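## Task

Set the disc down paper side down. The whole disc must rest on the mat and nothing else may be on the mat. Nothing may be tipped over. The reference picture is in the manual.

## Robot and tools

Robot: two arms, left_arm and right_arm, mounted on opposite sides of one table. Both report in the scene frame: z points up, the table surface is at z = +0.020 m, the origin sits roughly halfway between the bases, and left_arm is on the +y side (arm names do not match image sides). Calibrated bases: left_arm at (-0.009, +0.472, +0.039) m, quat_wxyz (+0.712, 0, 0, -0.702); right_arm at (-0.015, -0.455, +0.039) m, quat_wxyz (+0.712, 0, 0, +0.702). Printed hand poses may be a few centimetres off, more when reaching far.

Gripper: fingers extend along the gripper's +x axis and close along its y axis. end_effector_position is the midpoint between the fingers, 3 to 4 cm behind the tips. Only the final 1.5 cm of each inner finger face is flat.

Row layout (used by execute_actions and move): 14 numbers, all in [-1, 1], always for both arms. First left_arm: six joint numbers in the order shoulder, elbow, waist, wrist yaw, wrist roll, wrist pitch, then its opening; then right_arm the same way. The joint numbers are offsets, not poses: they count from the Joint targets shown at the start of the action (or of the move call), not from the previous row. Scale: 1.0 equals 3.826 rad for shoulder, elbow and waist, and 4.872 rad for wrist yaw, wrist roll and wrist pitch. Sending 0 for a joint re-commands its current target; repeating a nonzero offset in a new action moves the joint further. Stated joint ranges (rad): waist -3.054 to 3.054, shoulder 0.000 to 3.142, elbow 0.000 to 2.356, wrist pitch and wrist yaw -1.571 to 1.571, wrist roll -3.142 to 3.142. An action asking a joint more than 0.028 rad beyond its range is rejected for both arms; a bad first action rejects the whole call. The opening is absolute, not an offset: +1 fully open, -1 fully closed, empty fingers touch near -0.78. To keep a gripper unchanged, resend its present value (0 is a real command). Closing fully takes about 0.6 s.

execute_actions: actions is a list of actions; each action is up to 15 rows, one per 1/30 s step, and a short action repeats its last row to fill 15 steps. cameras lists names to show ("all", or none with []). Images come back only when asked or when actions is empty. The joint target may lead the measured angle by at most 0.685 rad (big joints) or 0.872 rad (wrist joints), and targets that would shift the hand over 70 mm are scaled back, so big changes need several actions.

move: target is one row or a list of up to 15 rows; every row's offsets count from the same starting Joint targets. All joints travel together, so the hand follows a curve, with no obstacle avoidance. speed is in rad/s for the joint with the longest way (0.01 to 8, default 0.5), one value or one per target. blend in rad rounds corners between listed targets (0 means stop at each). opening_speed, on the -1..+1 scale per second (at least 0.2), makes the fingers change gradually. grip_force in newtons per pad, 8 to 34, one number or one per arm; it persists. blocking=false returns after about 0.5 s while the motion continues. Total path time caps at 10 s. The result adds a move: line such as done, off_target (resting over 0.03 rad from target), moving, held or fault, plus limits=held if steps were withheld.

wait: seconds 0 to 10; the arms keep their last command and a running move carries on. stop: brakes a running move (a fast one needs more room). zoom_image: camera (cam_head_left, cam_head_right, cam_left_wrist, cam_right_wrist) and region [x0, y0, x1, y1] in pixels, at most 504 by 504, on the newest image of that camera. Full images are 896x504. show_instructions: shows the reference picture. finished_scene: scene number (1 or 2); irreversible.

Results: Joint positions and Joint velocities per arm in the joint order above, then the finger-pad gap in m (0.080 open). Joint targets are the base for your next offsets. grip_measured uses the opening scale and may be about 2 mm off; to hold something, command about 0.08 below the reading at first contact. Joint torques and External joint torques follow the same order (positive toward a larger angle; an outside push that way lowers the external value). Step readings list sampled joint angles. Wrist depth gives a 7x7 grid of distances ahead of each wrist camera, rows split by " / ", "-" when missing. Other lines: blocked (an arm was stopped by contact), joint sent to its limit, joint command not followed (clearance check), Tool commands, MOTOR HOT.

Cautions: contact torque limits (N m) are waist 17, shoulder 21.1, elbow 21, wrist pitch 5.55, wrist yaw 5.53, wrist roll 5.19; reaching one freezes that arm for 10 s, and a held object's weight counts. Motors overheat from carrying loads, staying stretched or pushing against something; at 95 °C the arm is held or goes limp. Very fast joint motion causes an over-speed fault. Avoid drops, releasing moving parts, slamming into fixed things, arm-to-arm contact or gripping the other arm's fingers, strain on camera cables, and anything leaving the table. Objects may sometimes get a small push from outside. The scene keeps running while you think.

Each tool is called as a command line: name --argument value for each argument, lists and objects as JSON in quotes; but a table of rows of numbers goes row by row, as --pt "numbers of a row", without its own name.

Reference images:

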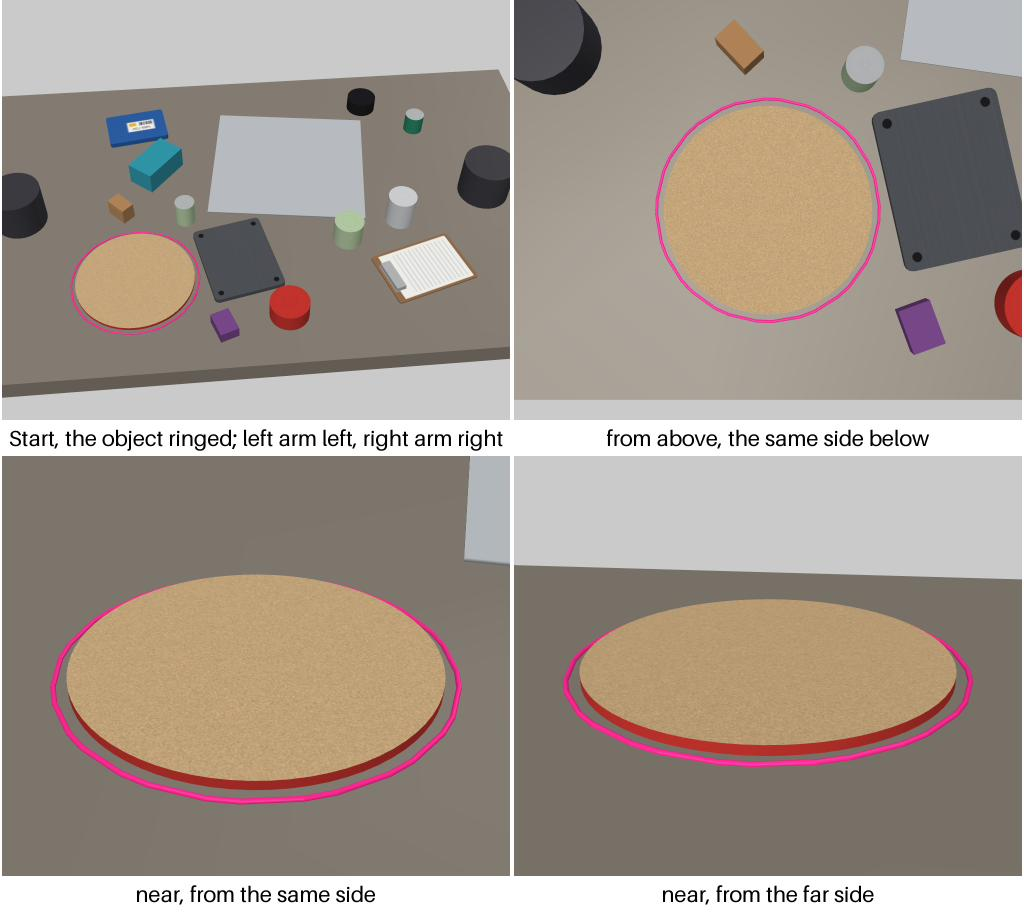

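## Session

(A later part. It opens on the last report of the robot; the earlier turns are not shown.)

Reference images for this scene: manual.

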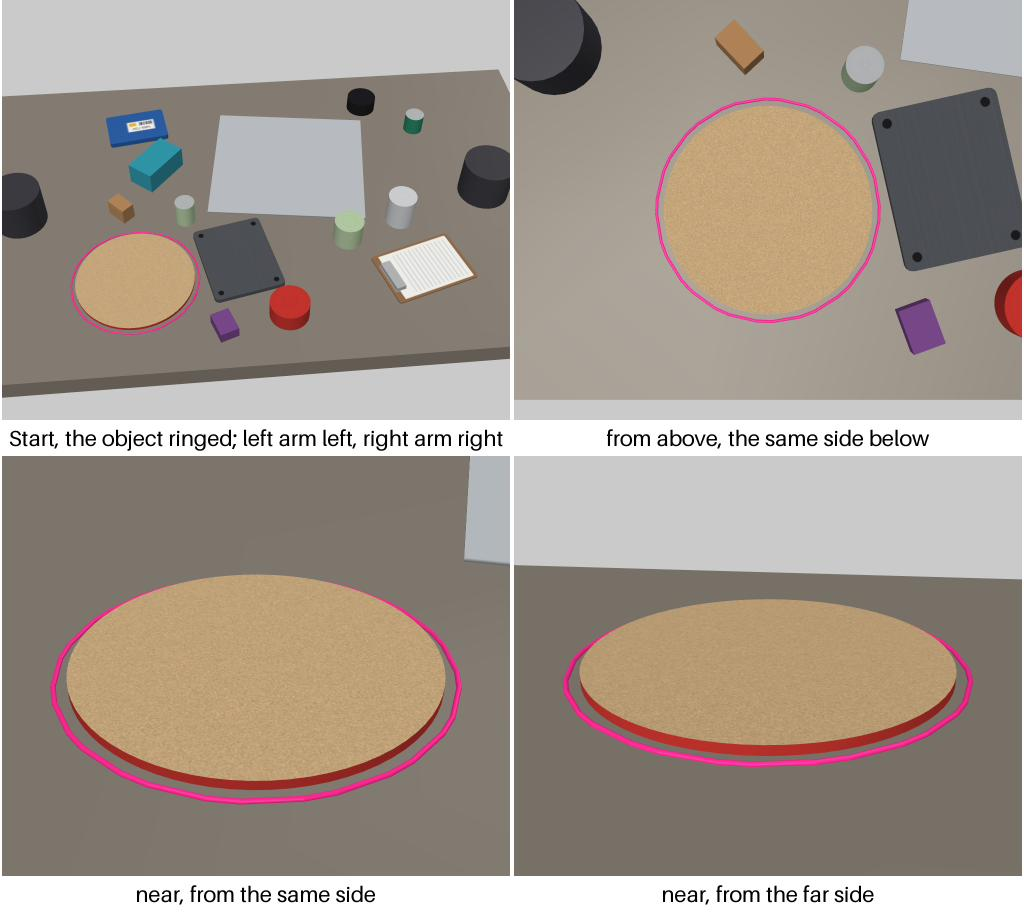

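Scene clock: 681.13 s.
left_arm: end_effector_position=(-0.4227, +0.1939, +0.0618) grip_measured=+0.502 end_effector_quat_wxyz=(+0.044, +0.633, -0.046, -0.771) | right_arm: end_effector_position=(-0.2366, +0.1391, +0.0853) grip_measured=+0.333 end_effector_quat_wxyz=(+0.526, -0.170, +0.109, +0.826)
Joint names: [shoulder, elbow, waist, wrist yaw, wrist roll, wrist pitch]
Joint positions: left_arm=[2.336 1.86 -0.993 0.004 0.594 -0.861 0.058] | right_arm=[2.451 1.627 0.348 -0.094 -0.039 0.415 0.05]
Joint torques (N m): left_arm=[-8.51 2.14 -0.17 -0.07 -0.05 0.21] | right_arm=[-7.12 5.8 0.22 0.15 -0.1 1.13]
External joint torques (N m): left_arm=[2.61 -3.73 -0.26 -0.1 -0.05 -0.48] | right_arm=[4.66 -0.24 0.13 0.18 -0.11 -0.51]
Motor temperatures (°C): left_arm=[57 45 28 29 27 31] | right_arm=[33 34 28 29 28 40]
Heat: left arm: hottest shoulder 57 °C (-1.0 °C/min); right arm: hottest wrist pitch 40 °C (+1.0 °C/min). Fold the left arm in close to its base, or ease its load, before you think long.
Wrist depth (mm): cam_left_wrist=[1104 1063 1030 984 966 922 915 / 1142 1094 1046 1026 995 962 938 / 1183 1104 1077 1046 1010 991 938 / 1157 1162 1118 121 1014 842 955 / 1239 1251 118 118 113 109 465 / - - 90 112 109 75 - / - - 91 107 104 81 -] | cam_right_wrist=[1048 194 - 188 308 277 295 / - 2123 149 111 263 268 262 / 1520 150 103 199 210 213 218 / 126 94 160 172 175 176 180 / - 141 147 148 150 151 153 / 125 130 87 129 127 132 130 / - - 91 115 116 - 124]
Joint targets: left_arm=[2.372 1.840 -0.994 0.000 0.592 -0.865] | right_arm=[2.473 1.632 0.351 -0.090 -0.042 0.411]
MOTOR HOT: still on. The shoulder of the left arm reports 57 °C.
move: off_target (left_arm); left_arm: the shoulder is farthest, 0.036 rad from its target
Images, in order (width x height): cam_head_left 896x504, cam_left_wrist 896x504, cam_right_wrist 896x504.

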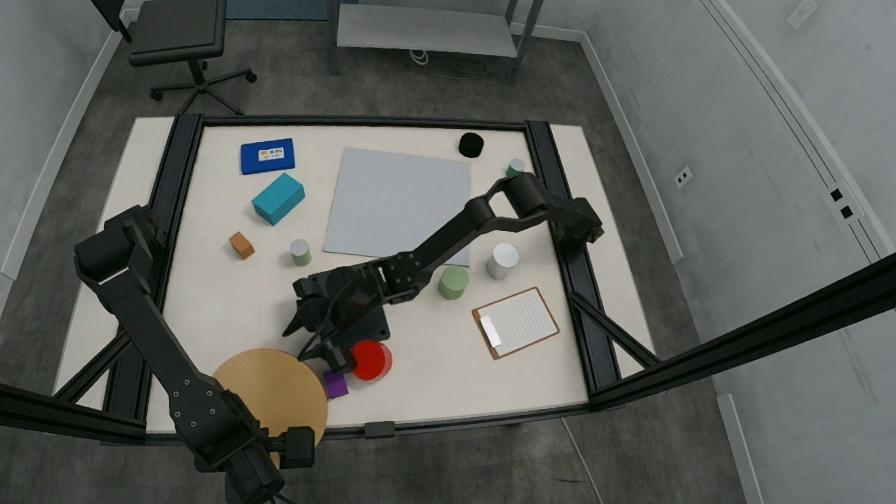

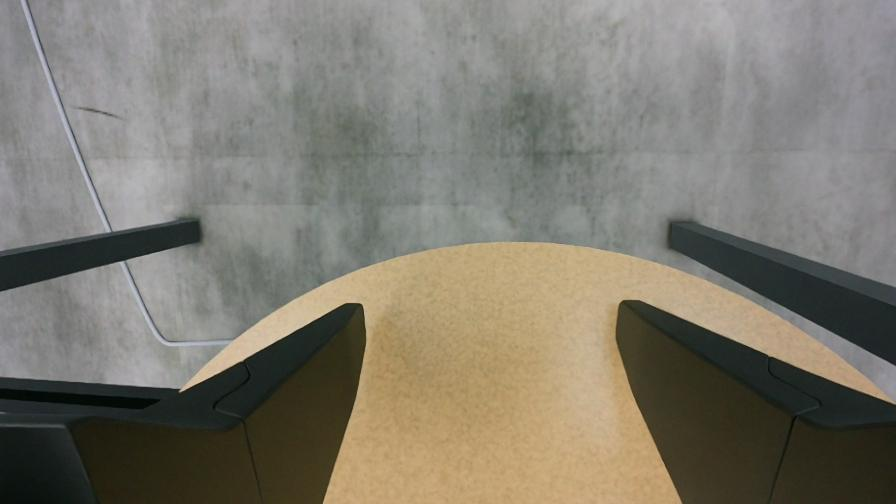

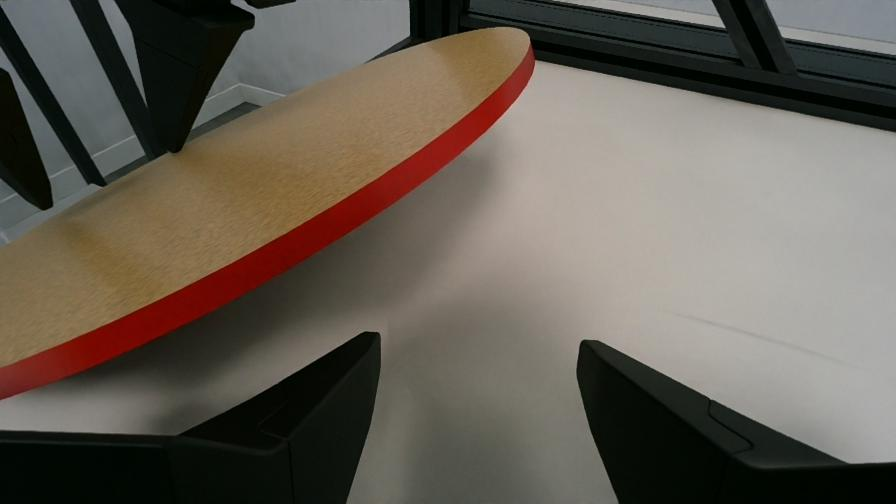

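move --target '[0,0,0,0,0,0,0.5,0.04156,0.08364,0.00196,0.00144,0,-0.03243,0.33]' --speed 0.3 --cameras '["cam_right_wrist","cam_head_left"]'

Scene clock: 753.27 s.
left_arm: end_effector_position=(-0.4267, +0.1991, +0.0592) grip_measured=+0.502 end_effector_quat_wxyz=(+0.038, +0.632, -0.046, -0.773) | right_arm: end_effector_position=(-0.2522, +0.1782, +0.0814) grip_measured=+0.333 end_effector_quat_wxyz=(+0.526, -0.175, +0.111, +0.825)
Joint names: [shoulder, elbow, waist, wrist yaw, wrist roll, wrist pitch]
Joint positions: left_arm=[2.341 1.859 -1.004 0.012 0.592 -0.856 0.058] | right_arm=[2.613 1.94 0.353 -0.086 -0.041 0.254 0.05]
Joint torques (N m): left_arm=[-9.26 2.22 0.99 -0.32 0 -0.15] | right_arm=[-8.25 6.73 0.62 0.13 -0.03 1.41]
External joint torques (N m): left_arm=[1.9 -3.69 0.91 -0.36 0 -0.87] | right_arm=[4.69 0.26 0.49 0.15 -0.04 -0.24]
Motor temperatures (°C): left_arm=[50 40 28 29 27 30] | right_arm=[39 36 28 29 28 38]
Heat: left arm: hottest shoulder 50 °C (-4.0 °C/min); right arm: hottest shoulder 39 °C (+4.0 °C/min). Fold the left arm in close to its base, or ease its load, before you think long.
Wrist depth (mm): cam_left_wrist=[1094 1055 1038 999 952 925 909 / 1127 1068 1059 1006 976 948 935 / 1162 1104 1085 1059 1018 962 948 / 1162 1173 1099 1055 119 794 955 / 1233 1199 103 116 113 109 406 / 1288 - 90 112 109 75 - / - - 108 107 103 81 -] | cam_right_wrist=[164 166 - 137 279 253 - / 1109 1852 142 79 237 243 230 / 1424 124 79 183 192 195 201 / - 81 - 159 161 164 167 / - - 130 136 141 137 145 / - - 87 122 115 78 121 / - - 91 109 - - 115]
Joint targets: left_arm=[2.372 1.840 -0.994 0.000 0.591 -0.865] | right_arm=[2.632 1.952 0.359 -0.083 -0.042 0.253]
MOTOR HOT: still on. The shoulder of the left arm reports 50 °C.
move: off_target (left_arm); left_arm: the shoulder is farthest, 0.031 rad from its target
Images, in order (width x height): cam_head_left 896x504, cam_right_wrist 896x504.

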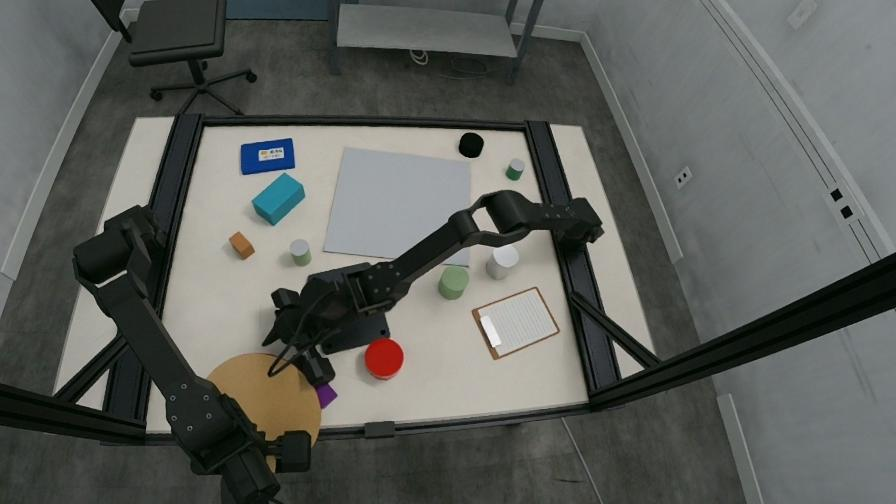

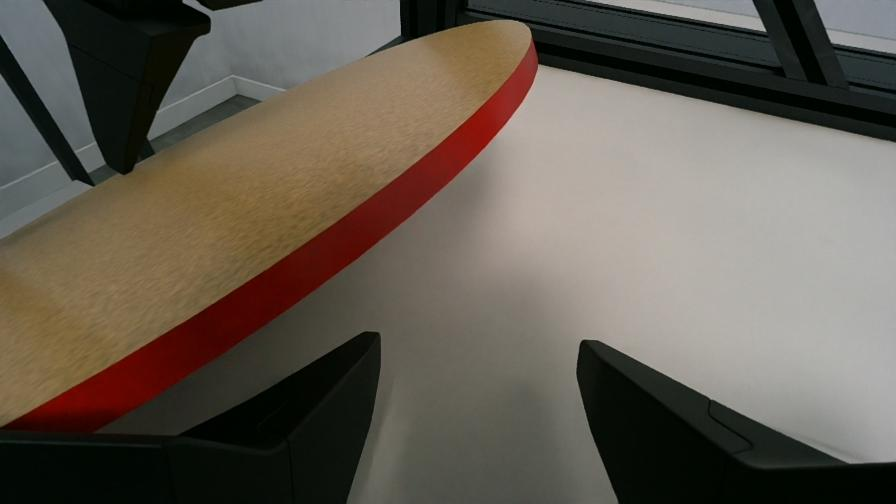

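move --pt "0 0 0 0 0 0 0.5 -0.08625 -0.17512 -0.00549 -0.0039 -0.00123 0.06732 0.33" --pt "0 0 0 0 0 0 0.5 -0.11683 -0.20544 -0.01621 -0.04618 0.23091 0.08067 0.33" --speed '[0.5,0.7]' --blend '[0.03,0]' --cameras '["cam_right_wrist","cam_left_wrist"]'

Scene clock: 841.63 s.
left_arm: end_effector_position=(-0.4267, +0.1991, +0.0592) grip_measured=+0.502 end_effector_quat_wxyz=(+0.038, +0.632, -0.046, -0.773) | right_arm: end_effector_position=(-0.2093, +0.0677, +0.1216) grip_measured=+0.333 end_effector_quat_wxyz=(+0.463, +0.143, +0.543, +0.686)
Joint names: [shoulder, elbow, waist, wrist yaw, wrist roll, wrist pitch]
Joint positions: left_arm=[2.341 1.859 -1.004 0.012 0.592 -0.856 0.058] | right_arm=[2.173 1.19 0.29 -0.299 1.073 0.656 0.05]
Joint torques (N m): left_arm=[-9.26 2.23 0.96 -0.32 0 -0.18] | right_arm=[-6.49 2.29 0.74 -0.3 0.36 0.76]
External joint torques (N m): left_arm=[1.96 -3.71 0.94 -0.35 0.01 -0.9] | right_arm=[3.31 -3.28 0.72 -0.26 0.4 -0.89]
Heat: left arm: hottest shoulder 51 °C (+0.0 °C/min); right arm: hottest shoulder 41 °C (+2.0 °C/min). Fold the left arm in close to its base, or ease its load, before you think long.
Wrist depth (mm): cam_left_wrist=[1085 1034 1026 984 969 935 912 / 1132 1077 1034 1018 980 941 941 / 1183 1118 1068 1038 1003 991 945 / 1173 1132 1123 122 120 796 952 / 1227 1178 117 118 113 109 405 / 1269 - 90 112 108 75 - / - - 107 107 103 81 -] | cam_right_wrist=[- - - 349 243 170 133 / - - - 329 225 157 127 / 234 251 - 316 213 154 123 / 246 259 333 287 201 145 116 / 251 297 293 251 189 138 106 / 270 - 87 211 190 112 108 / - - 92 204 185 - -]
Joint targets: left_arm=[2.372 1.840 -0.994 0.000 0.591 -0.865] | right_arm=[2.185 1.166 0.297 -0.308 1.083 0.646]
MOTOR HOT: still on. The shoulder of the left arm reports 51 °C.
move: off_target (left_arm); left_arm: the shoulder is farthest, 0.031 rad from its target
Images, in order (width x height): cam_left_wrist 896x504, cam_right_wrist 896x504.

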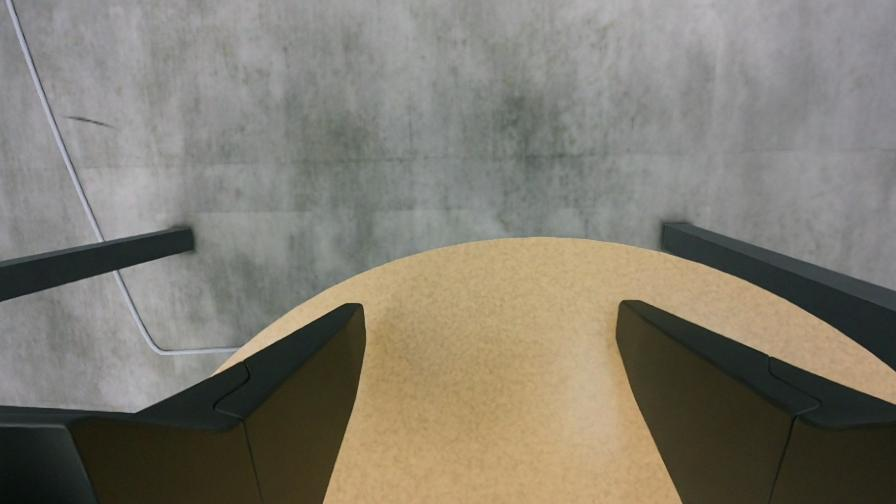

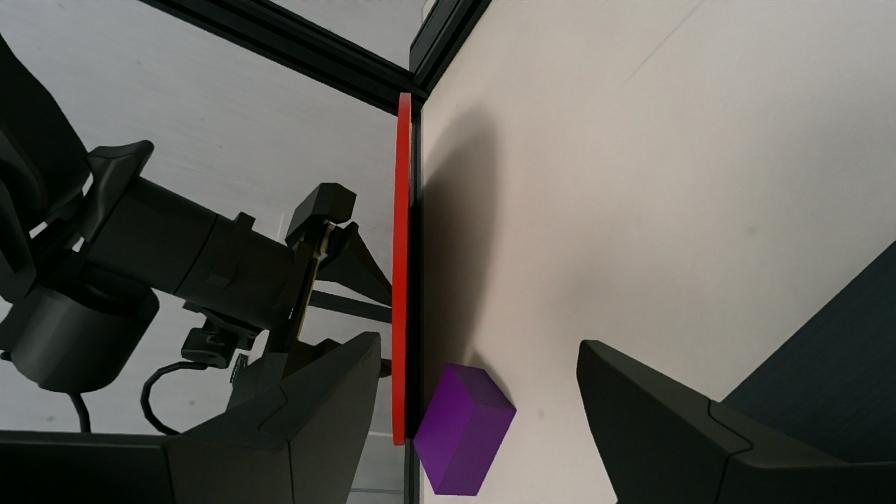

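move --target '[0,0,0,0,0,0,0.5,0.06639,0.14088,0.01228,-0.02073,-0.00103,-0.06814,0.33]' --speed 0.3 --cameras '["cam_right_wrist"]'

Scene clock: 921.40 s.
left_arm: end_effector_position=(-0.4267, +0.1991, +0.0592) grip_measured=+0.502 end_effector_quat_wxyz=(+0.038, +0.632, -0.046, -0.773) | right_arm: end_effector_position=(-0.2730, +0.1256, +0.1267) grip_measured=+0.333 end_effector_quat_wxyz=(+0.411, +0.093, +0.582, +0.696)
Joint names: [shoulder, elbow, waist, wrist yaw, wrist roll, wrist pitch]
Joint positions: left_arm=[2.341 1.859 -1.004 0.012 0.592 -0.856 0.058] | right_arm=[2.411 1.703 0.338 -0.405 1.078 0.319 0.05]
Joint torques (N m): left_arm=[-9.26 2.22 0.99 -0.32 0 -0.17] | right_arm=[-6.57 5.97 0.59 -0.17 -0.02 1.12]
External joint torques (N m): left_arm=[1.9 -3.66 1.05 -0.36 0 -0.88] | right_arm=[5.28 -0.33 0.59 -0.1 0.02 -0.49]
Heat: left arm: hottest shoulder 52 °C (+0.0 °C/min); right arm: hottest shoulder 39 °C (-1.0 °C/min). Fold the left arm in close to its base, or ease its load, before you think long.
Wrist depth (mm): cam_left_wrist=[1104 1059 1014 976 969 935 909 / 1123 1090 1038 984 1006 966 935 / 1173 1104 1072 1038 1006 984 948 / 1157 1132 1132 122 119 798 976 / 1245 1178 117 118 113 109 422 / 1263 - 90 112 109 75 - / - - 107 107 103 81 -] | cam_right_wrist=[- - - 260 200 149 116 / 1579 1852 - - 190 149 117 / 166 192 254 - 188 139 112 / 165 181 215 273 183 142 108 / 185 206 216 - 185 132 104 / 204 - 87 246 184 92 106 / - - - - 147 - -]
Joint targets: left_arm=[2.372 1.840 -0.994 0.000 0.591 -0.865] | right_arm=[2.439 1.705 0.344 -0.409 1.078 0.314]
MOTOR HOT: still on. The shoulder of the left arm reports 52 °C.
move: off_target (left_arm); left_arm: the shoulder is farthest, 0.031 rad from its target
Images, in order (width x height): cam_right_wrist 896x504.

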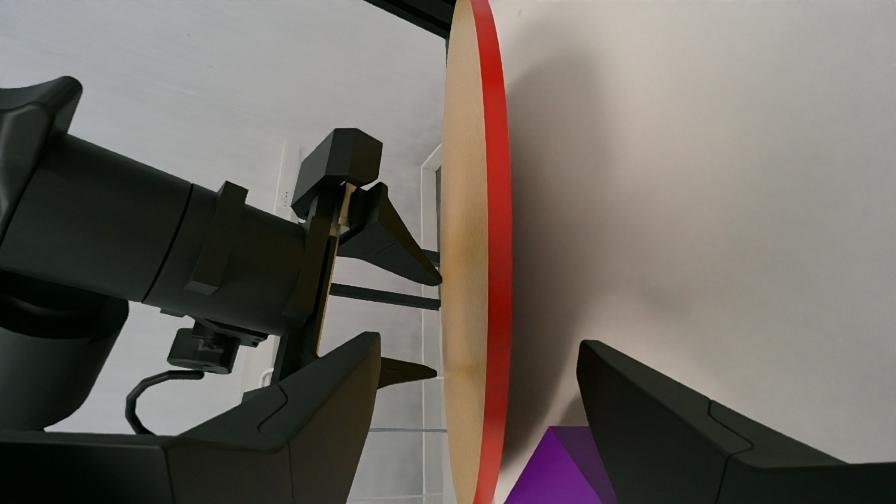

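move --target '[0,0,0,0,0,0,0.5,0,0,0,0,0,0,-0.25]' --opening_speed 1.0 --cameras '["cam_right_wrist","cam_left_wrist"]'

zoom_image --camera "cam_right_wrist" --region '[360, 240, 640, 480]'

Scene clock: 970.53 s.
left_arm: end_effector_position=(-0.4267, +0.1991, +0.0592) grip_measured=+0.502 end_effector_quat_wxyz=(+0.038, +0.632, -0.046, -0.773) | right_arm: end_effector_position=(-0.2730, +0.1257, +0.1268) grip_measured=-0.247 end_effector_quat_wxyz=(+0.411, +0.093, +0.582, +0.696)
Joint names: [shoulder, elbow, waist, wrist yaw, wrist roll, wrist pitch]
Joint positions: left_arm=[2.341 1.859 -1.004 0.012 0.592 -0.856 0.058] | right_arm=[2.411 1.703 0.338 -0.405 1.078 0.319 0.024]
Joint torques (N m): left_arm=[-9.25 2.22 0.97 -0.32 0 -0.17] | right_arm=[-6.59 5.8 0.59 -0.17 -0.03 1.1]
External joint torques (N m): left_arm=[1.91 -3.66 0.87 -0.35 0 -0.88] | right_arm=[5.27 -0.51 0.47 -0.09 0.02 -0.51]
Heat: left arm: hottest shoulder 52 °C (+0.0 °C/min); right arm: hottest shoulder 39 °C (+0.0 °C/min). Fold the left arm in close to its base, or ease its load, before you think long.
Wrist depth (mm): cam_left_wrist=[1104 1055 1022 1003 973 925 896 / 1127 1081 1051 1022 980 948 915 / 1118 1113 1090 1030 1030 991 945 / 1162 1147 1127 122 995 798 962 / 1210 1183 118 118 113 109 407 / 1313 - 90 112 109 75 - / - - 107 107 103 81 -] | cam_right_wrist=[- - - 136 207 149 116 / 1699 2053 - - 198 149 118 / 165 184 254 2219 188 137 112 / 165 181 215 - 183 142 109 / 188 222 219 1880 175 132 104 / 204 - - 87 86 121 106 / - - - - - - -]
Joint targets: left_arm=[2.372 1.840 -0.994 0.000 0.591 -0.865] | right_arm=[2.439 1.705 0.344 -0.409 1.078 0.314]
MOTOR HOT: still on. The shoulder of the left arm reports 52 °C.
move: off_target (left_arm); left_arm: the shoulder is farthest, 0.031 rad from its target
Images, in order (width x height): cam_left_wrist 896x504, cam_right_wrist 896x504.

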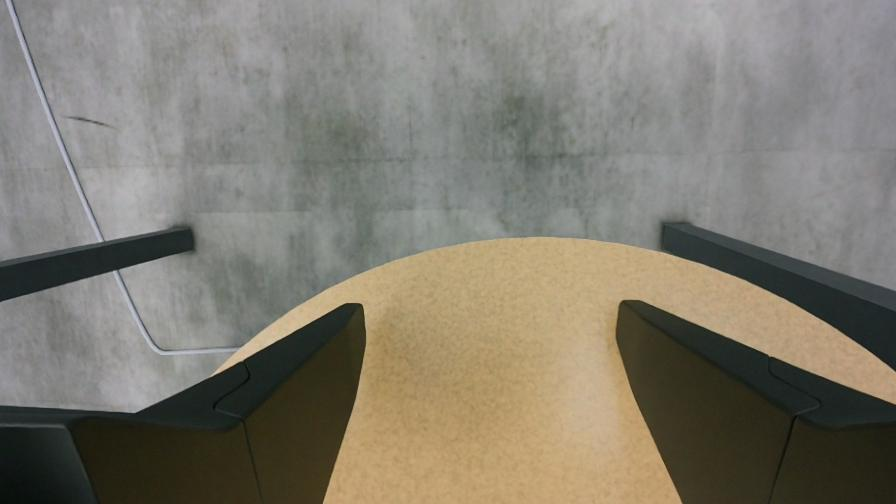

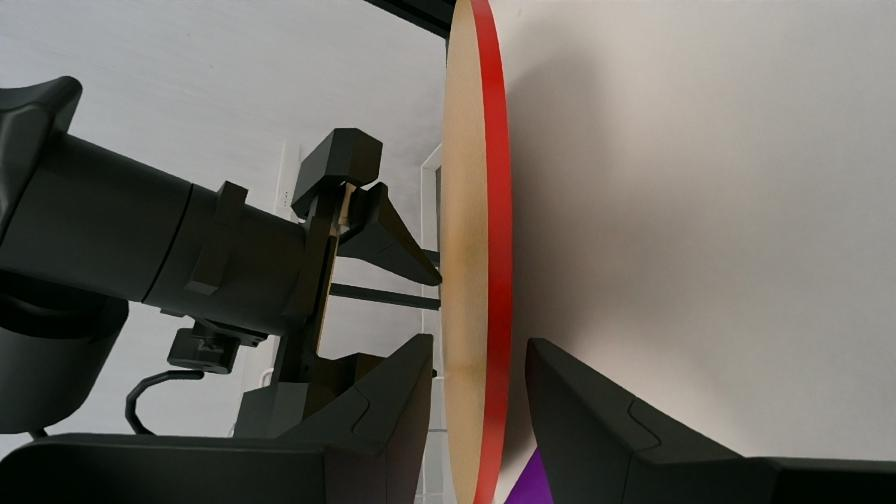

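Scaled by 1.800 from the camera's 896x504 image, which has a finer 1280x720 frame.

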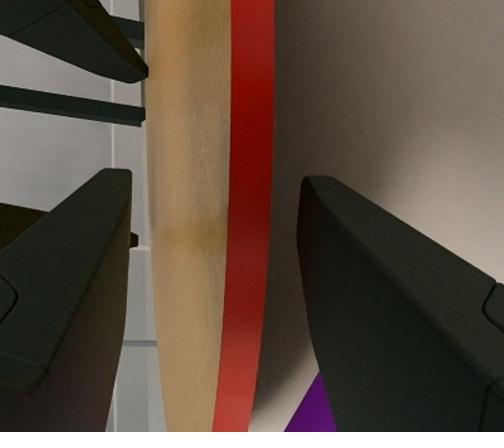

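move --pt "0 0 0 0 0 0 0.5 0 0 0 0 0 0.00636 -0.25" --pt "0 0 0 0 0 0 0.5 0 0 0 0 0 0.00636 -0.72" --opening_speed 0.6 --speed 0.1 --grip_force 10 --cameras '["cam_right_wrist"]'

Scene clock: 986.30 s.
left_arm: end_effector_position=(-0.4263, +0.1994, +0.0581) grip_measured=+0.502 end_effector_quat_wxyz=(+0.037, +0.632, -0.045, -0.772) | right_arm: end_effector_position=(-0.2746, +0.1269, +0.1292) grip_measured=-0.656 end_effector_quat_wxyz=(+0.407, +0.098, +0.576, +0.702)
Joint names: [shoulder, elbow, waist, wrist yaw, wrist roll, wrist pitch]
Joint positions: left_arm=[2.343 1.858 -1.004 0.012 0.592 -0.856 0.058] | right_arm=[2.415 1.703 0.34 -0.406 1.078 0.343 0.005]
Joint torques (N m): left_arm=[-9.45 2.33 0.97 -0.32 0 -0.18] | right_arm=[-7.01 5.8 0.44 -0.13 -0.03 1.57]
External joint torques (N m): left_arm=[1.73 -3.56 0.89 -0.36 0 -0.87] | right_arm=[4.86 -0.5 0.48 -0.07 0.02 -0.04]
Heat: left arm: hottest shoulder 52 °C (+0.0 °C/min); right arm: hottest shoulder 39 °C (+0.0 °C/min). Fold the left arm in close to its base, or ease its load, before you think long.
Wrist depth (mm): cam_left_wrist=[1094 1051 1006 976 945 922 918 / 1072 1077 1059 1003 987 952 941 / 1137 1113 1085 1034 1006 991 948 / 1167 1118 1099 123 120 873 969 / 1205 1167 117 118 113 110 106 / 1269 - 90 111 108 75 - / - - 106 105 102 81 -] | cam_right_wrist=[- - - 278 226 152 122 / 164 - - 115 204 149 121 / 163 192 256 109 182 141 114 / 164 178 220 245 182 142 110 / 186 213 220 - 182 134 102 / 200 - 205 87 158 128 103 / - - - - - 123 106]
Joint targets: left_arm=[2.372 1.840 -0.994 0.000 0.591 -0.865] | right_arm=[2.439 1.705 0.344 -0.409 1.078 0.345]
MOTOR HOT: still on. The shoulder of the left arm reports 52 °C.
grip_force (N): 10, 10
move: done
Images, in order (width x height): cam_right_wrist 896x504.

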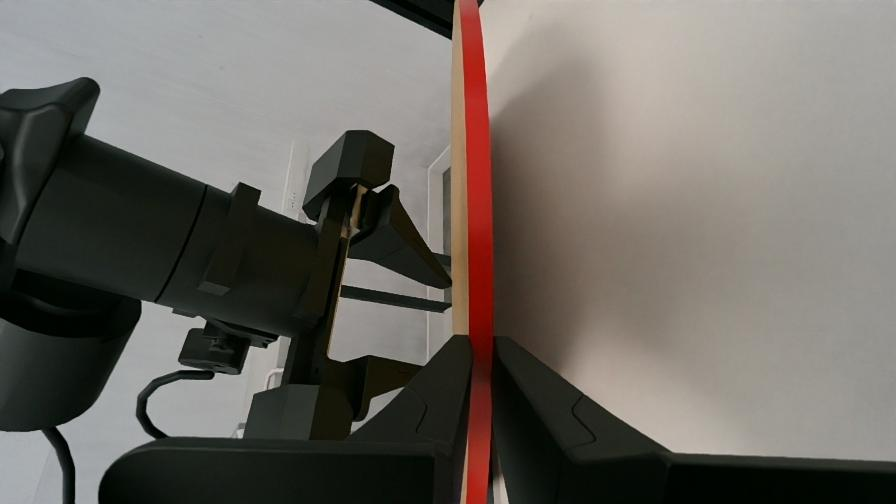

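move --pt "0 0 0 0 0 0 0.5 0 0 0 0 0 0 -0.5" --pt "0 0 0 0 0 0 0.5 0.00601 0.0115 0.00131 0.00103 0 -0.00349 -0.5" --pt "0 0 0 0 0 0 0.5 0.00601 0.0115 0.00131 0.00103 0 -0.00349 -1.0" --opening_speed 0.8 --speed 0.1 --grip_force 34 --cameras '["cam_right_wrist"]'

Scene clock: 1008.60 s.
left_arm: end_effector_position=(-0.4263, +0.1994, +0.0579) grip_measured=+0.502 end_effector_quat_wxyz=(+0.037, +0.633, -0.045, -0.772) | right_arm: end_effector_position=(-0.2798, +0.1315, +0.1278) grip_measured=-0.682 end_effector_quat_wxyz=(+0.405, +0.097, +0.574, +0.705)
Joint names: [shoulder, elbow, waist, wrist yaw, wrist roll, wrist pitch]
Joint positions: left_arm=[2.343 1.858 -1.004 0.012 0.592 -0.856 0.058] | right_arm=[2.441 1.743 0.345 -0.406 1.072 0.331 0.004]
Joint torques (N m): left_arm=[-9.46 2.34 0.97 -0.32 0 -0.18] | right_arm=[-7.43 6.2 0.4 0.03 0.17 1.2]
External joint torques (N m): left_arm=[1.82 -3.61 1.02 -0.36 0.01 -0.89] | right_arm=[4.61 -0.13 0.27 0.11 0.21 -0.41]
Motor temperatures (°C): left_arm=[56 38 28 30 27 28] | right_arm=[39 34 28 29 28 40]
Heat: left arm: hottest shoulder 56 °C (+4.0 °C/min); right arm: hottest wrist pitch 40 °C (+1.0 °C/min). Fold the left arm in close to its base, or ease its load, before you think long.
Wrist depth (mm): cam_left_wrist=[1072 1034 1026 991 962 938 900 / 1123 1090 1046 1010 976 952 928 / 1147 1142 1081 1051 1010 966 928 / 1162 1137 1090 122 121 794 962 / 1233 1194 116 118 113 110 403 / 1275 - 90 111 109 75 - / - - 105 105 102 81 -] | cam_right_wrist=[- - - - 219 150 117 / 158 - - - 203 150 119 / 156 179 250 - 187 138 113 / 158 173 204 - 184 142 108 / 183 198 210 - 177 132 103 / 195 - 190 87 154 121 107 / - - - - - - -]
Joint targets: left_arm=[2.372 1.840 -0.994 0.000 0.591 -0.865] | right_arm=[2.462 1.749 0.349 -0.404 1.078 0.328]
MOTOR HOT: still on. The shoulder of the left arm reports 56 °C.
move: done
Images, in order (width x height): cam_right_wrist 896x504.

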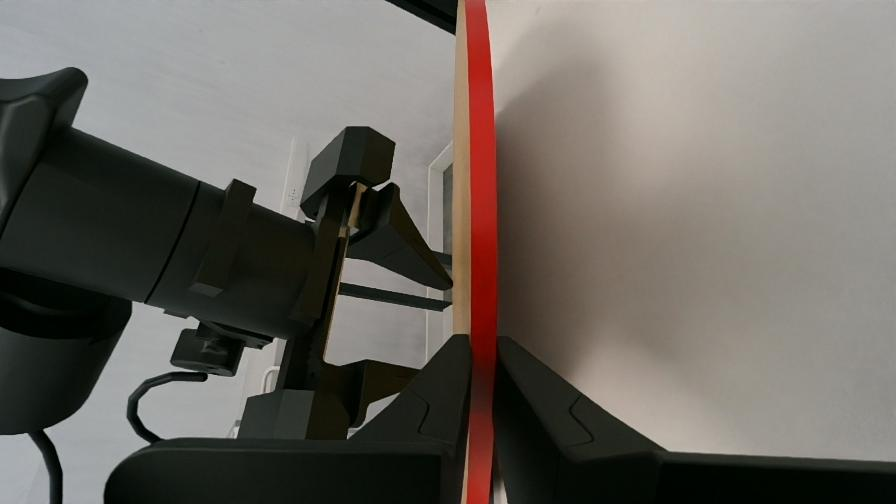

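move --pt "-0.01438 0.04757 0 0 0 -0.04844 0.5 0 0 0 0 0 0 -1.0" --pt "-0.20178 -0.03659 0 0 0 -0.08929 0.5 0 0 0 0 0 0 -1.0" --pt "-0.30633 -0.08887 0.62572 0 -0.1213 -0.06876 0.5 0 0 0 0 0 0 -1.0" --speed '[0.2,0.7,1.2]' --blend '[0.03,0.1,0]' --cameras '["cam_right_wrist","cam_head_left"]'

Scene clock: 1035.83 s.
left_arm: end_effector_position=(+0.2660, +0.4276, +0.3476) grip_measured=+0.503 end_effector_quat_wxyz=(+0.897, +0.037, +0.435, -0.073) | right_arm: end_effector_position=(-0.2802, +0.1314, +0.1276) grip_measured=-0.682 end_effector_quat_wxyz=(+0.405, +0.097, +0.574, +0.705)
Joint names: [shoulder, elbow, waist, wrist yaw, wrist roll, wrist pitch]
Joint positions: left_arm=[1.21 1.509 1.397 0 0.004 -1.203 0.058] | right_arm=[2.441 1.744 0.346 -0.406 1.073 0.331 0.004]
Joint torques (N m): left_arm=[-4.93 3.29 0.41 0.01 -0.11 1.41] | right_arm=[-7.52 6.12 0.33 0.03 0.14 1.2]
External joint torques (N m): left_arm=[-1.85 -2.53 0.41 0.01 -0.12 0.1] | right_arm=[4.52 -0.21 0.35 0.1 0.18 -0.41]
Motor temperatures (°C): left_arm=[59 38 28 30 27 28] | right_arm=[44 35 28 29 28 39]
Heat: left arm: hottest shoulder 59 °C (+7.0 °C/min); right arm: hottest shoulder 44 °C (+5.0 °C/min). Fold the left arm in close to its base, or ease its load, before you think long.
Wrist depth (mm): cam_left_wrist=[1602 1545 1621 1695 1592 1642 1621 / 1611 1573 1582 1621 1573 1573 1582 / 1536 1554 1518 1545 1451 1459 1476 / 1476 1420 1459 1435 427 407 403 / 1397 1397 102 390 416 404 392 / 1390 - 91 376 - 75 - / - - 91 361 374 76 -] | cam_right_wrist=[- - - - 221 150 119 / 1599 - - 107 219 150 118 / - 2123 - - 187 138 112 / - 1511 1225 - 184 142 108 / - 1559 1263 - 177 132 103 / 1324 1399 - 87 154 122 108 / - - - 108 - - -]
Joint targets: left_arm=[1.200 1.500 1.400 0.000 0.000 -1.200] | right_arm=[2.462 1.749 0.349 -0.404 1.078 0.328]
MOTOR HOT: still on. The shoulder of the left arm reports 59 °C.
move: done; blend cut to 0 rad at target 1
Images, in order (width x height): cam_head_left 896x504, cam_right_wrist 896x504.

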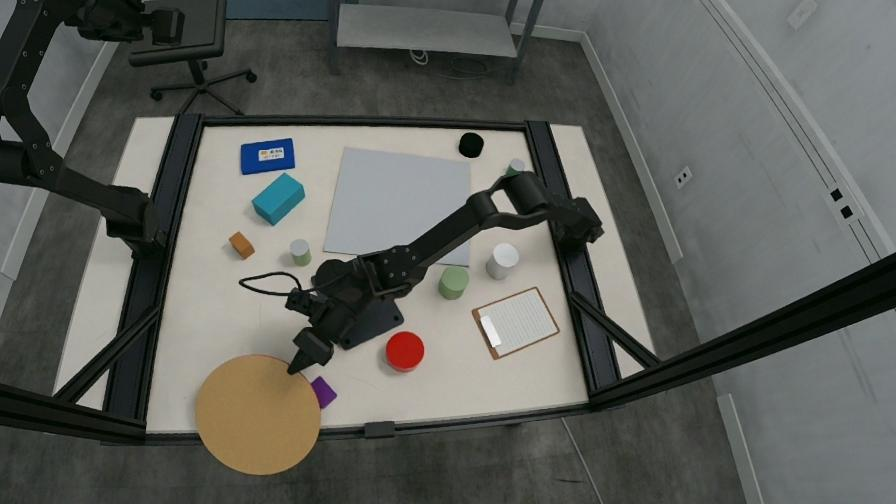

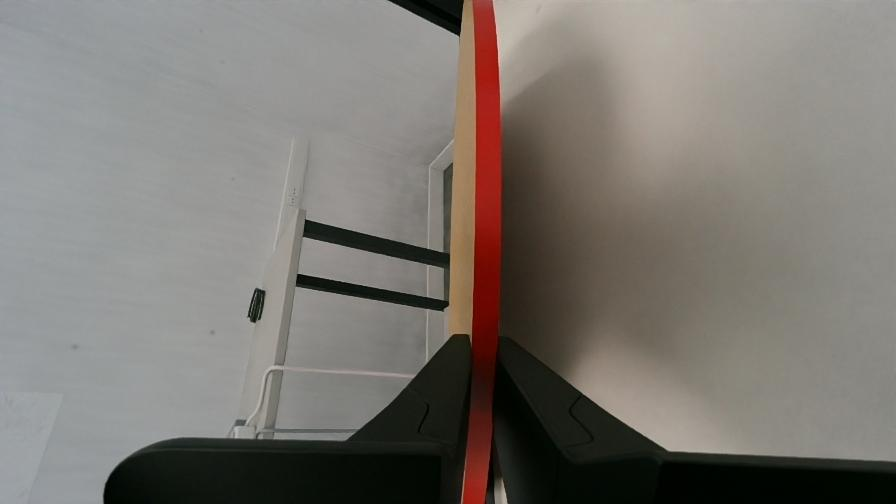

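move --target '[0,0,0,0,0,0,0.5,-0.0784,0,0,0,0,0,-1.0]' --speed 0.2 --cameras '["cam_right_wrist","cam_head_left"]'

Scene clock: 1046.73 s.
left_arm: end_effector_position=(+0.2660, +0.4276, +0.3476) grip_measured=+0.503 end_effector_quat_wxyz=(+0.897, +0.037, +0.435, -0.073) | right_arm: end_effector_position=(-0.2765, +0.1159, +0.2767) grip_measured=-0.682 end_effector_quat_wxyz=(+0.370, +0.167, +0.510, +0.759)
Joint names: [shoulder, elbow, waist, wrist yaw, wrist roll, wrist pitch]
Joint positions: left_arm=[1.21 1.509 1.397 0 0.004 -1.203 0.058] | right_arm=[2.193 1.743 0.349 -0.403 1.075 0.315 0.004]
Joint torques (N m): left_arm=[-4.95 3.29 0.29 0.01 -0.1 1.4] | right_arm=[-12.06 6.73 0 -0.02 0.06 2.39]
External joint torques (N m): left_arm=[-1.79 -2.59 0.27 0.02 -0.11 0.09] | right_arm=[-1.04 0.03 0.04 -0.01 0.1 0.77]
Motor temperatures (°C): left_arm=[55 38 28 30 27 29] | right_arm=[45 36 28 29 28 39]
Heat: left arm: hottest shoulder 55 °C (+2.0 °C/min); right arm: hottest shoulder 45 °C (+6.0 °C/min). Fold the left arm in close to its base, or ease its load, before you think long.
Wrist depth (mm): cam_left_wrist=[1536 1510 1662 1717 1642 1684 1602 / 1621 1631 1582 1602 1536 1554 1536 / 1527 1501 1476 1510 1510 1484 1451 / 1476 1459 1467 1443 1420 410 408 / 1428 1435 103 406 - 395 403 / 1347 - 91 382 - 75 - / - - 372 361 - 76 -] | cam_right_wrist=[1642 - - - - - 302 / - - - - - 354 268 / - 1710 - - 1970 328 266 / - 1664 - - 2053 - 249 / - 1457 - 1276 1772 287 230 / 1346 1676 - 87 1432 285 225 / - - - 108 - - 219]
Joint targets: left_arm=[1.200 1.500 1.400 0.000 0.000 -1.200] | right_arm=[2.162 1.749 0.349 -0.404 1.078 0.328]
MOTOR HOT: still on. The shoulder of the left arm reports 55 °C.
move: off_target (right_arm); right_arm: the shoulder is farthest, 0.031 rad from its target
Images, in order (width x height): cam_head_left 896x504, cam_right_wrist 896x504.

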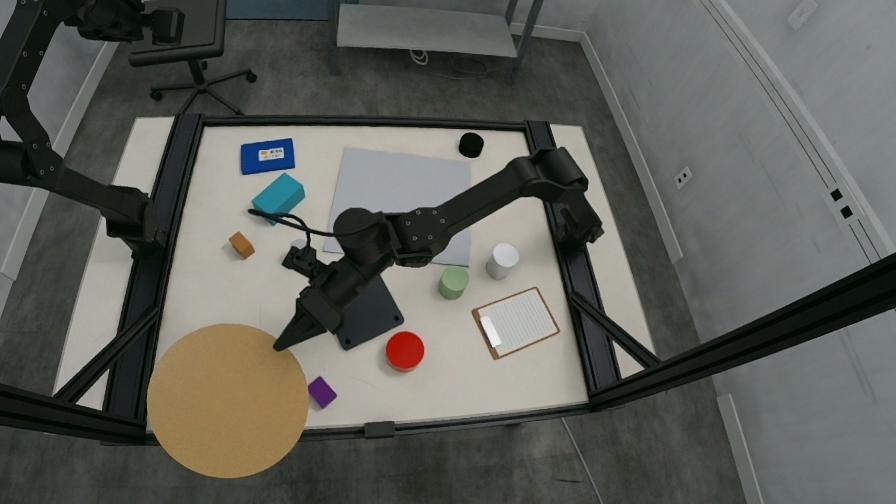

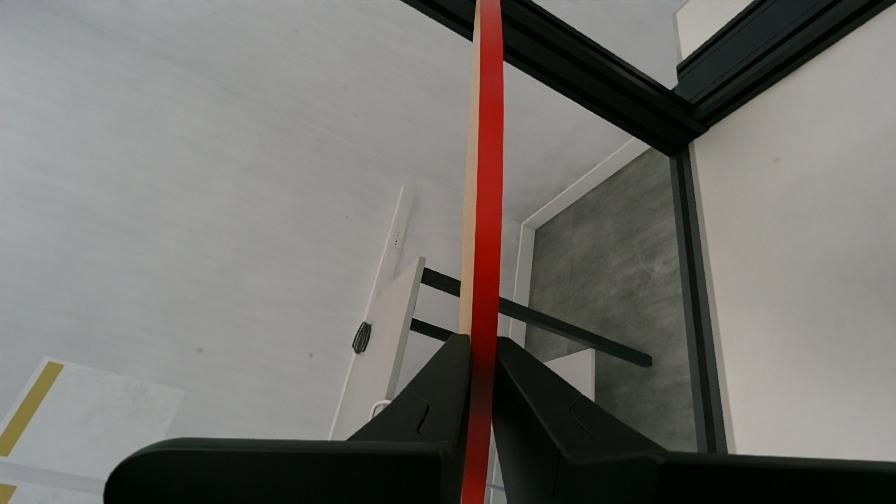

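zoom_image --camera "cam_right_wrist" --region '[420, 300, 580, 504]'

Scaled by 2.471 from the camera's 896x504 image, which has a finer 1280x720 frame.

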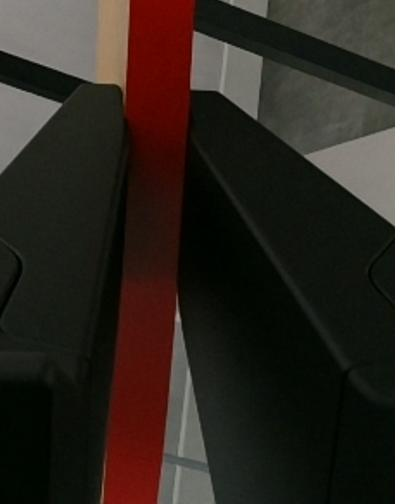

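move --target '[0,0,0,0,0,0,0.5,-0.29979,-0.17642,-0.16414,0.09277,-0.42652,-0.19048,-1.0]' --speed 0.8 --cameras '["cam_right_wrist","cam_head_left","cam_head_right"]'

Scene clock: 1158.60 s.
left_arm: end_effector_position=(+0.2660, +0.4276, +0.3476) grip_measured=+0.503 end_effector_quat_wxyz=(+0.897, +0.037, +0.435, -0.073) | right_arm: end_effector_position=(+0.0805, -0.1588, +0.3204) grip_measured=-0.682 end_effector_quat_wxyz=(+0.604, -0.526, -0.070, +0.594)
Joint names: [shoulder, elbow, waist, wrist yaw, wrist roll, wrist pitch]
Joint positions: left_arm=[1.21 1.509 1.397 0 0.004 -1.203 0.058] | right_arm=[1.033 1.071 -0.277 0.045 -0.997 -0.609 0.004]
Joint torques (N m): left_arm=[-4.95 3.29 0.3 0.01 -0.11 1.4] | right_arm=[-3.9 6.27 -0.18 0.13 -0.02 2.05]
External joint torques (N m): left_arm=[-1.84 -2.52 0.3 0.01 -0.11 0.11] | right_arm=[-1.17 -0.28 -0.17 0.14 -0.05 0.5]
Motor temperatures (°C): left_arm=[45 38 28 29 27 33] | right_arm=[67 37 28 29 28 54]
Heat: left arm: hottest shoulder 45 °C (-2.0 °C/min); right arm: hottest shoulder 67 °C (+2.0 °C/min). Fold the right arm in close to its base, or ease its load, before you think long.
Wrist depth (mm): cam_left_wrist=[1592 1443 1662 1695 1684 1631 1631 / 1642 1652 1602 1582 1611 1527 1592 / 1527 1518 1510 1510 1467 1527 1443 / 1467 1420 1435 1412 416 406 - / 1412 1412 102 393 409 393 407 / 1354 - 91 371 - 75 - / - - 373 362 378 76 -] | cam_right_wrist=[- 348 406 449 - - - / 282 335 415 441 - - - / 275 321 399 - - 1687 - / 270 313 384 - 2087 1722 - / 261 302 370 - 1747 2002 1895 / 255 294 339 87 2036 2019 1710 / - - - 108 - - 1642]
Joint targets: left_arm=[1.200 1.500 1.400 0.000 0.000 -1.200] | right_arm=[1.015 1.074 -0.279 0.048 -1.000 -0.600]
MOTOR HOT: the shoulder of the right arm reports 67 °C; the controller stops that arm at 95 °C. To cool a motor, set the load down, stop pushing, or move to a pose that needs little force.
MOTOR HOT: cleared for the motors of the left arm.
move: done
Images, in order (width x height): cam_head_left 896x504, cam_head_right 896x504, cam_right_wrist 896x504.

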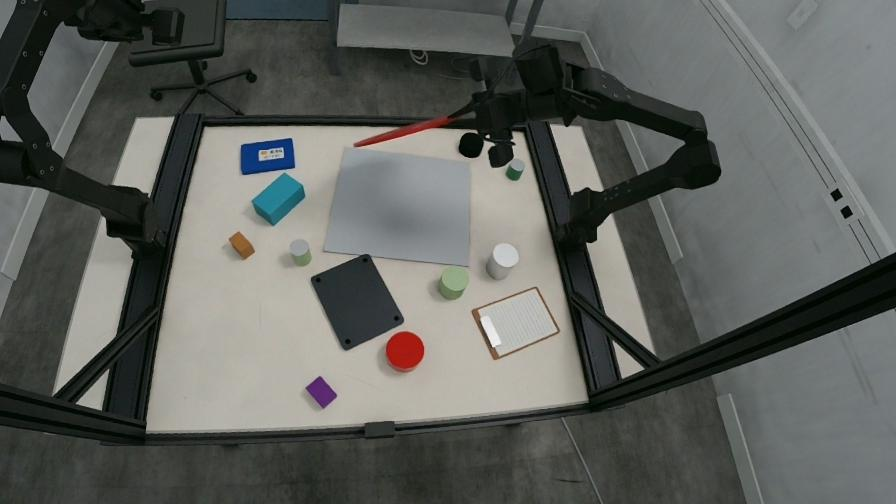

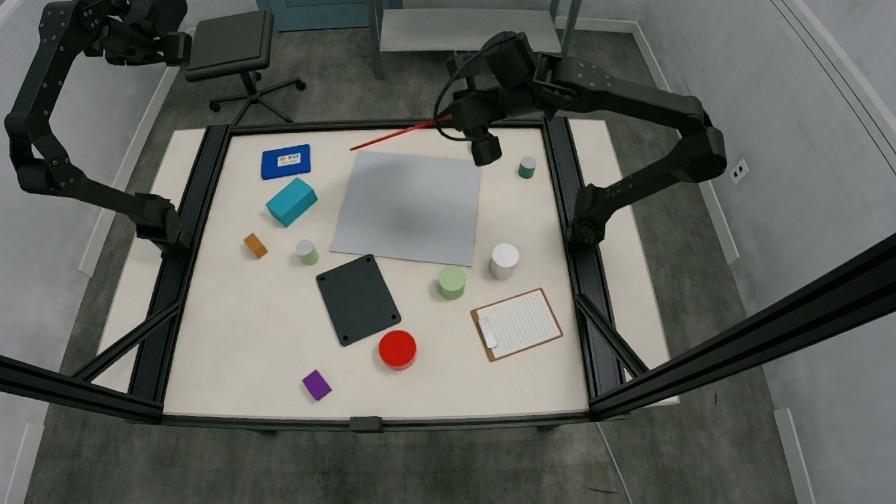

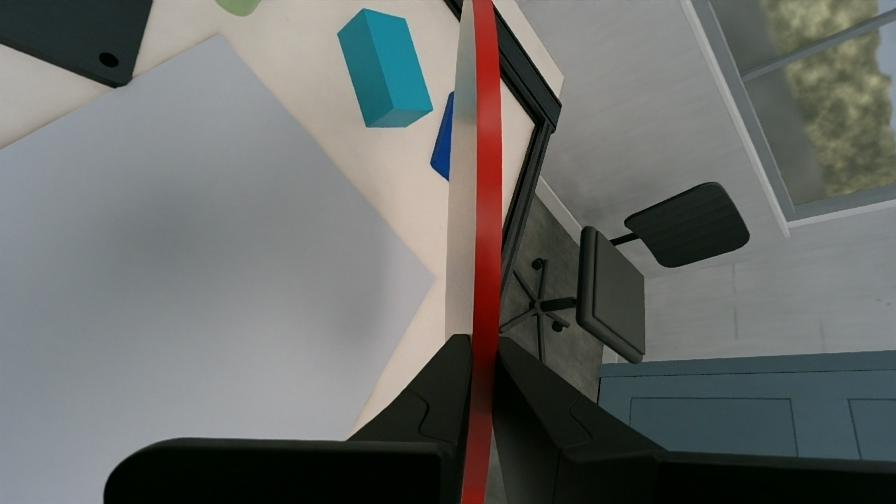

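zoom_image --camera "cam_right_wrist" --region '[420, 0, 540, 340]'

zoom_image --camera "cam_head_left" --region '[330, 90, 530, 190]'

Scaled by 1.482 from the camera's 896x504 image, which has a finer 1280x720 frame.

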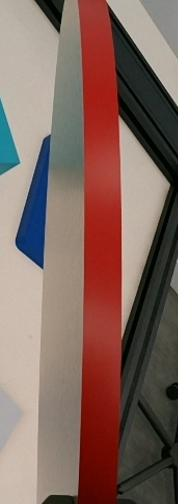

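Scaled by 2.520 from the camera's 896x504 image, which has a finer 1280x720 frame.

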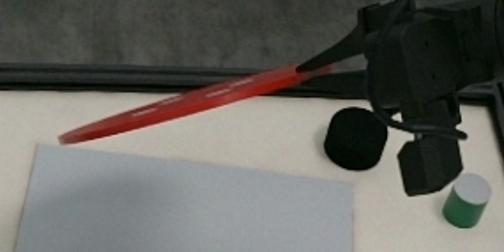

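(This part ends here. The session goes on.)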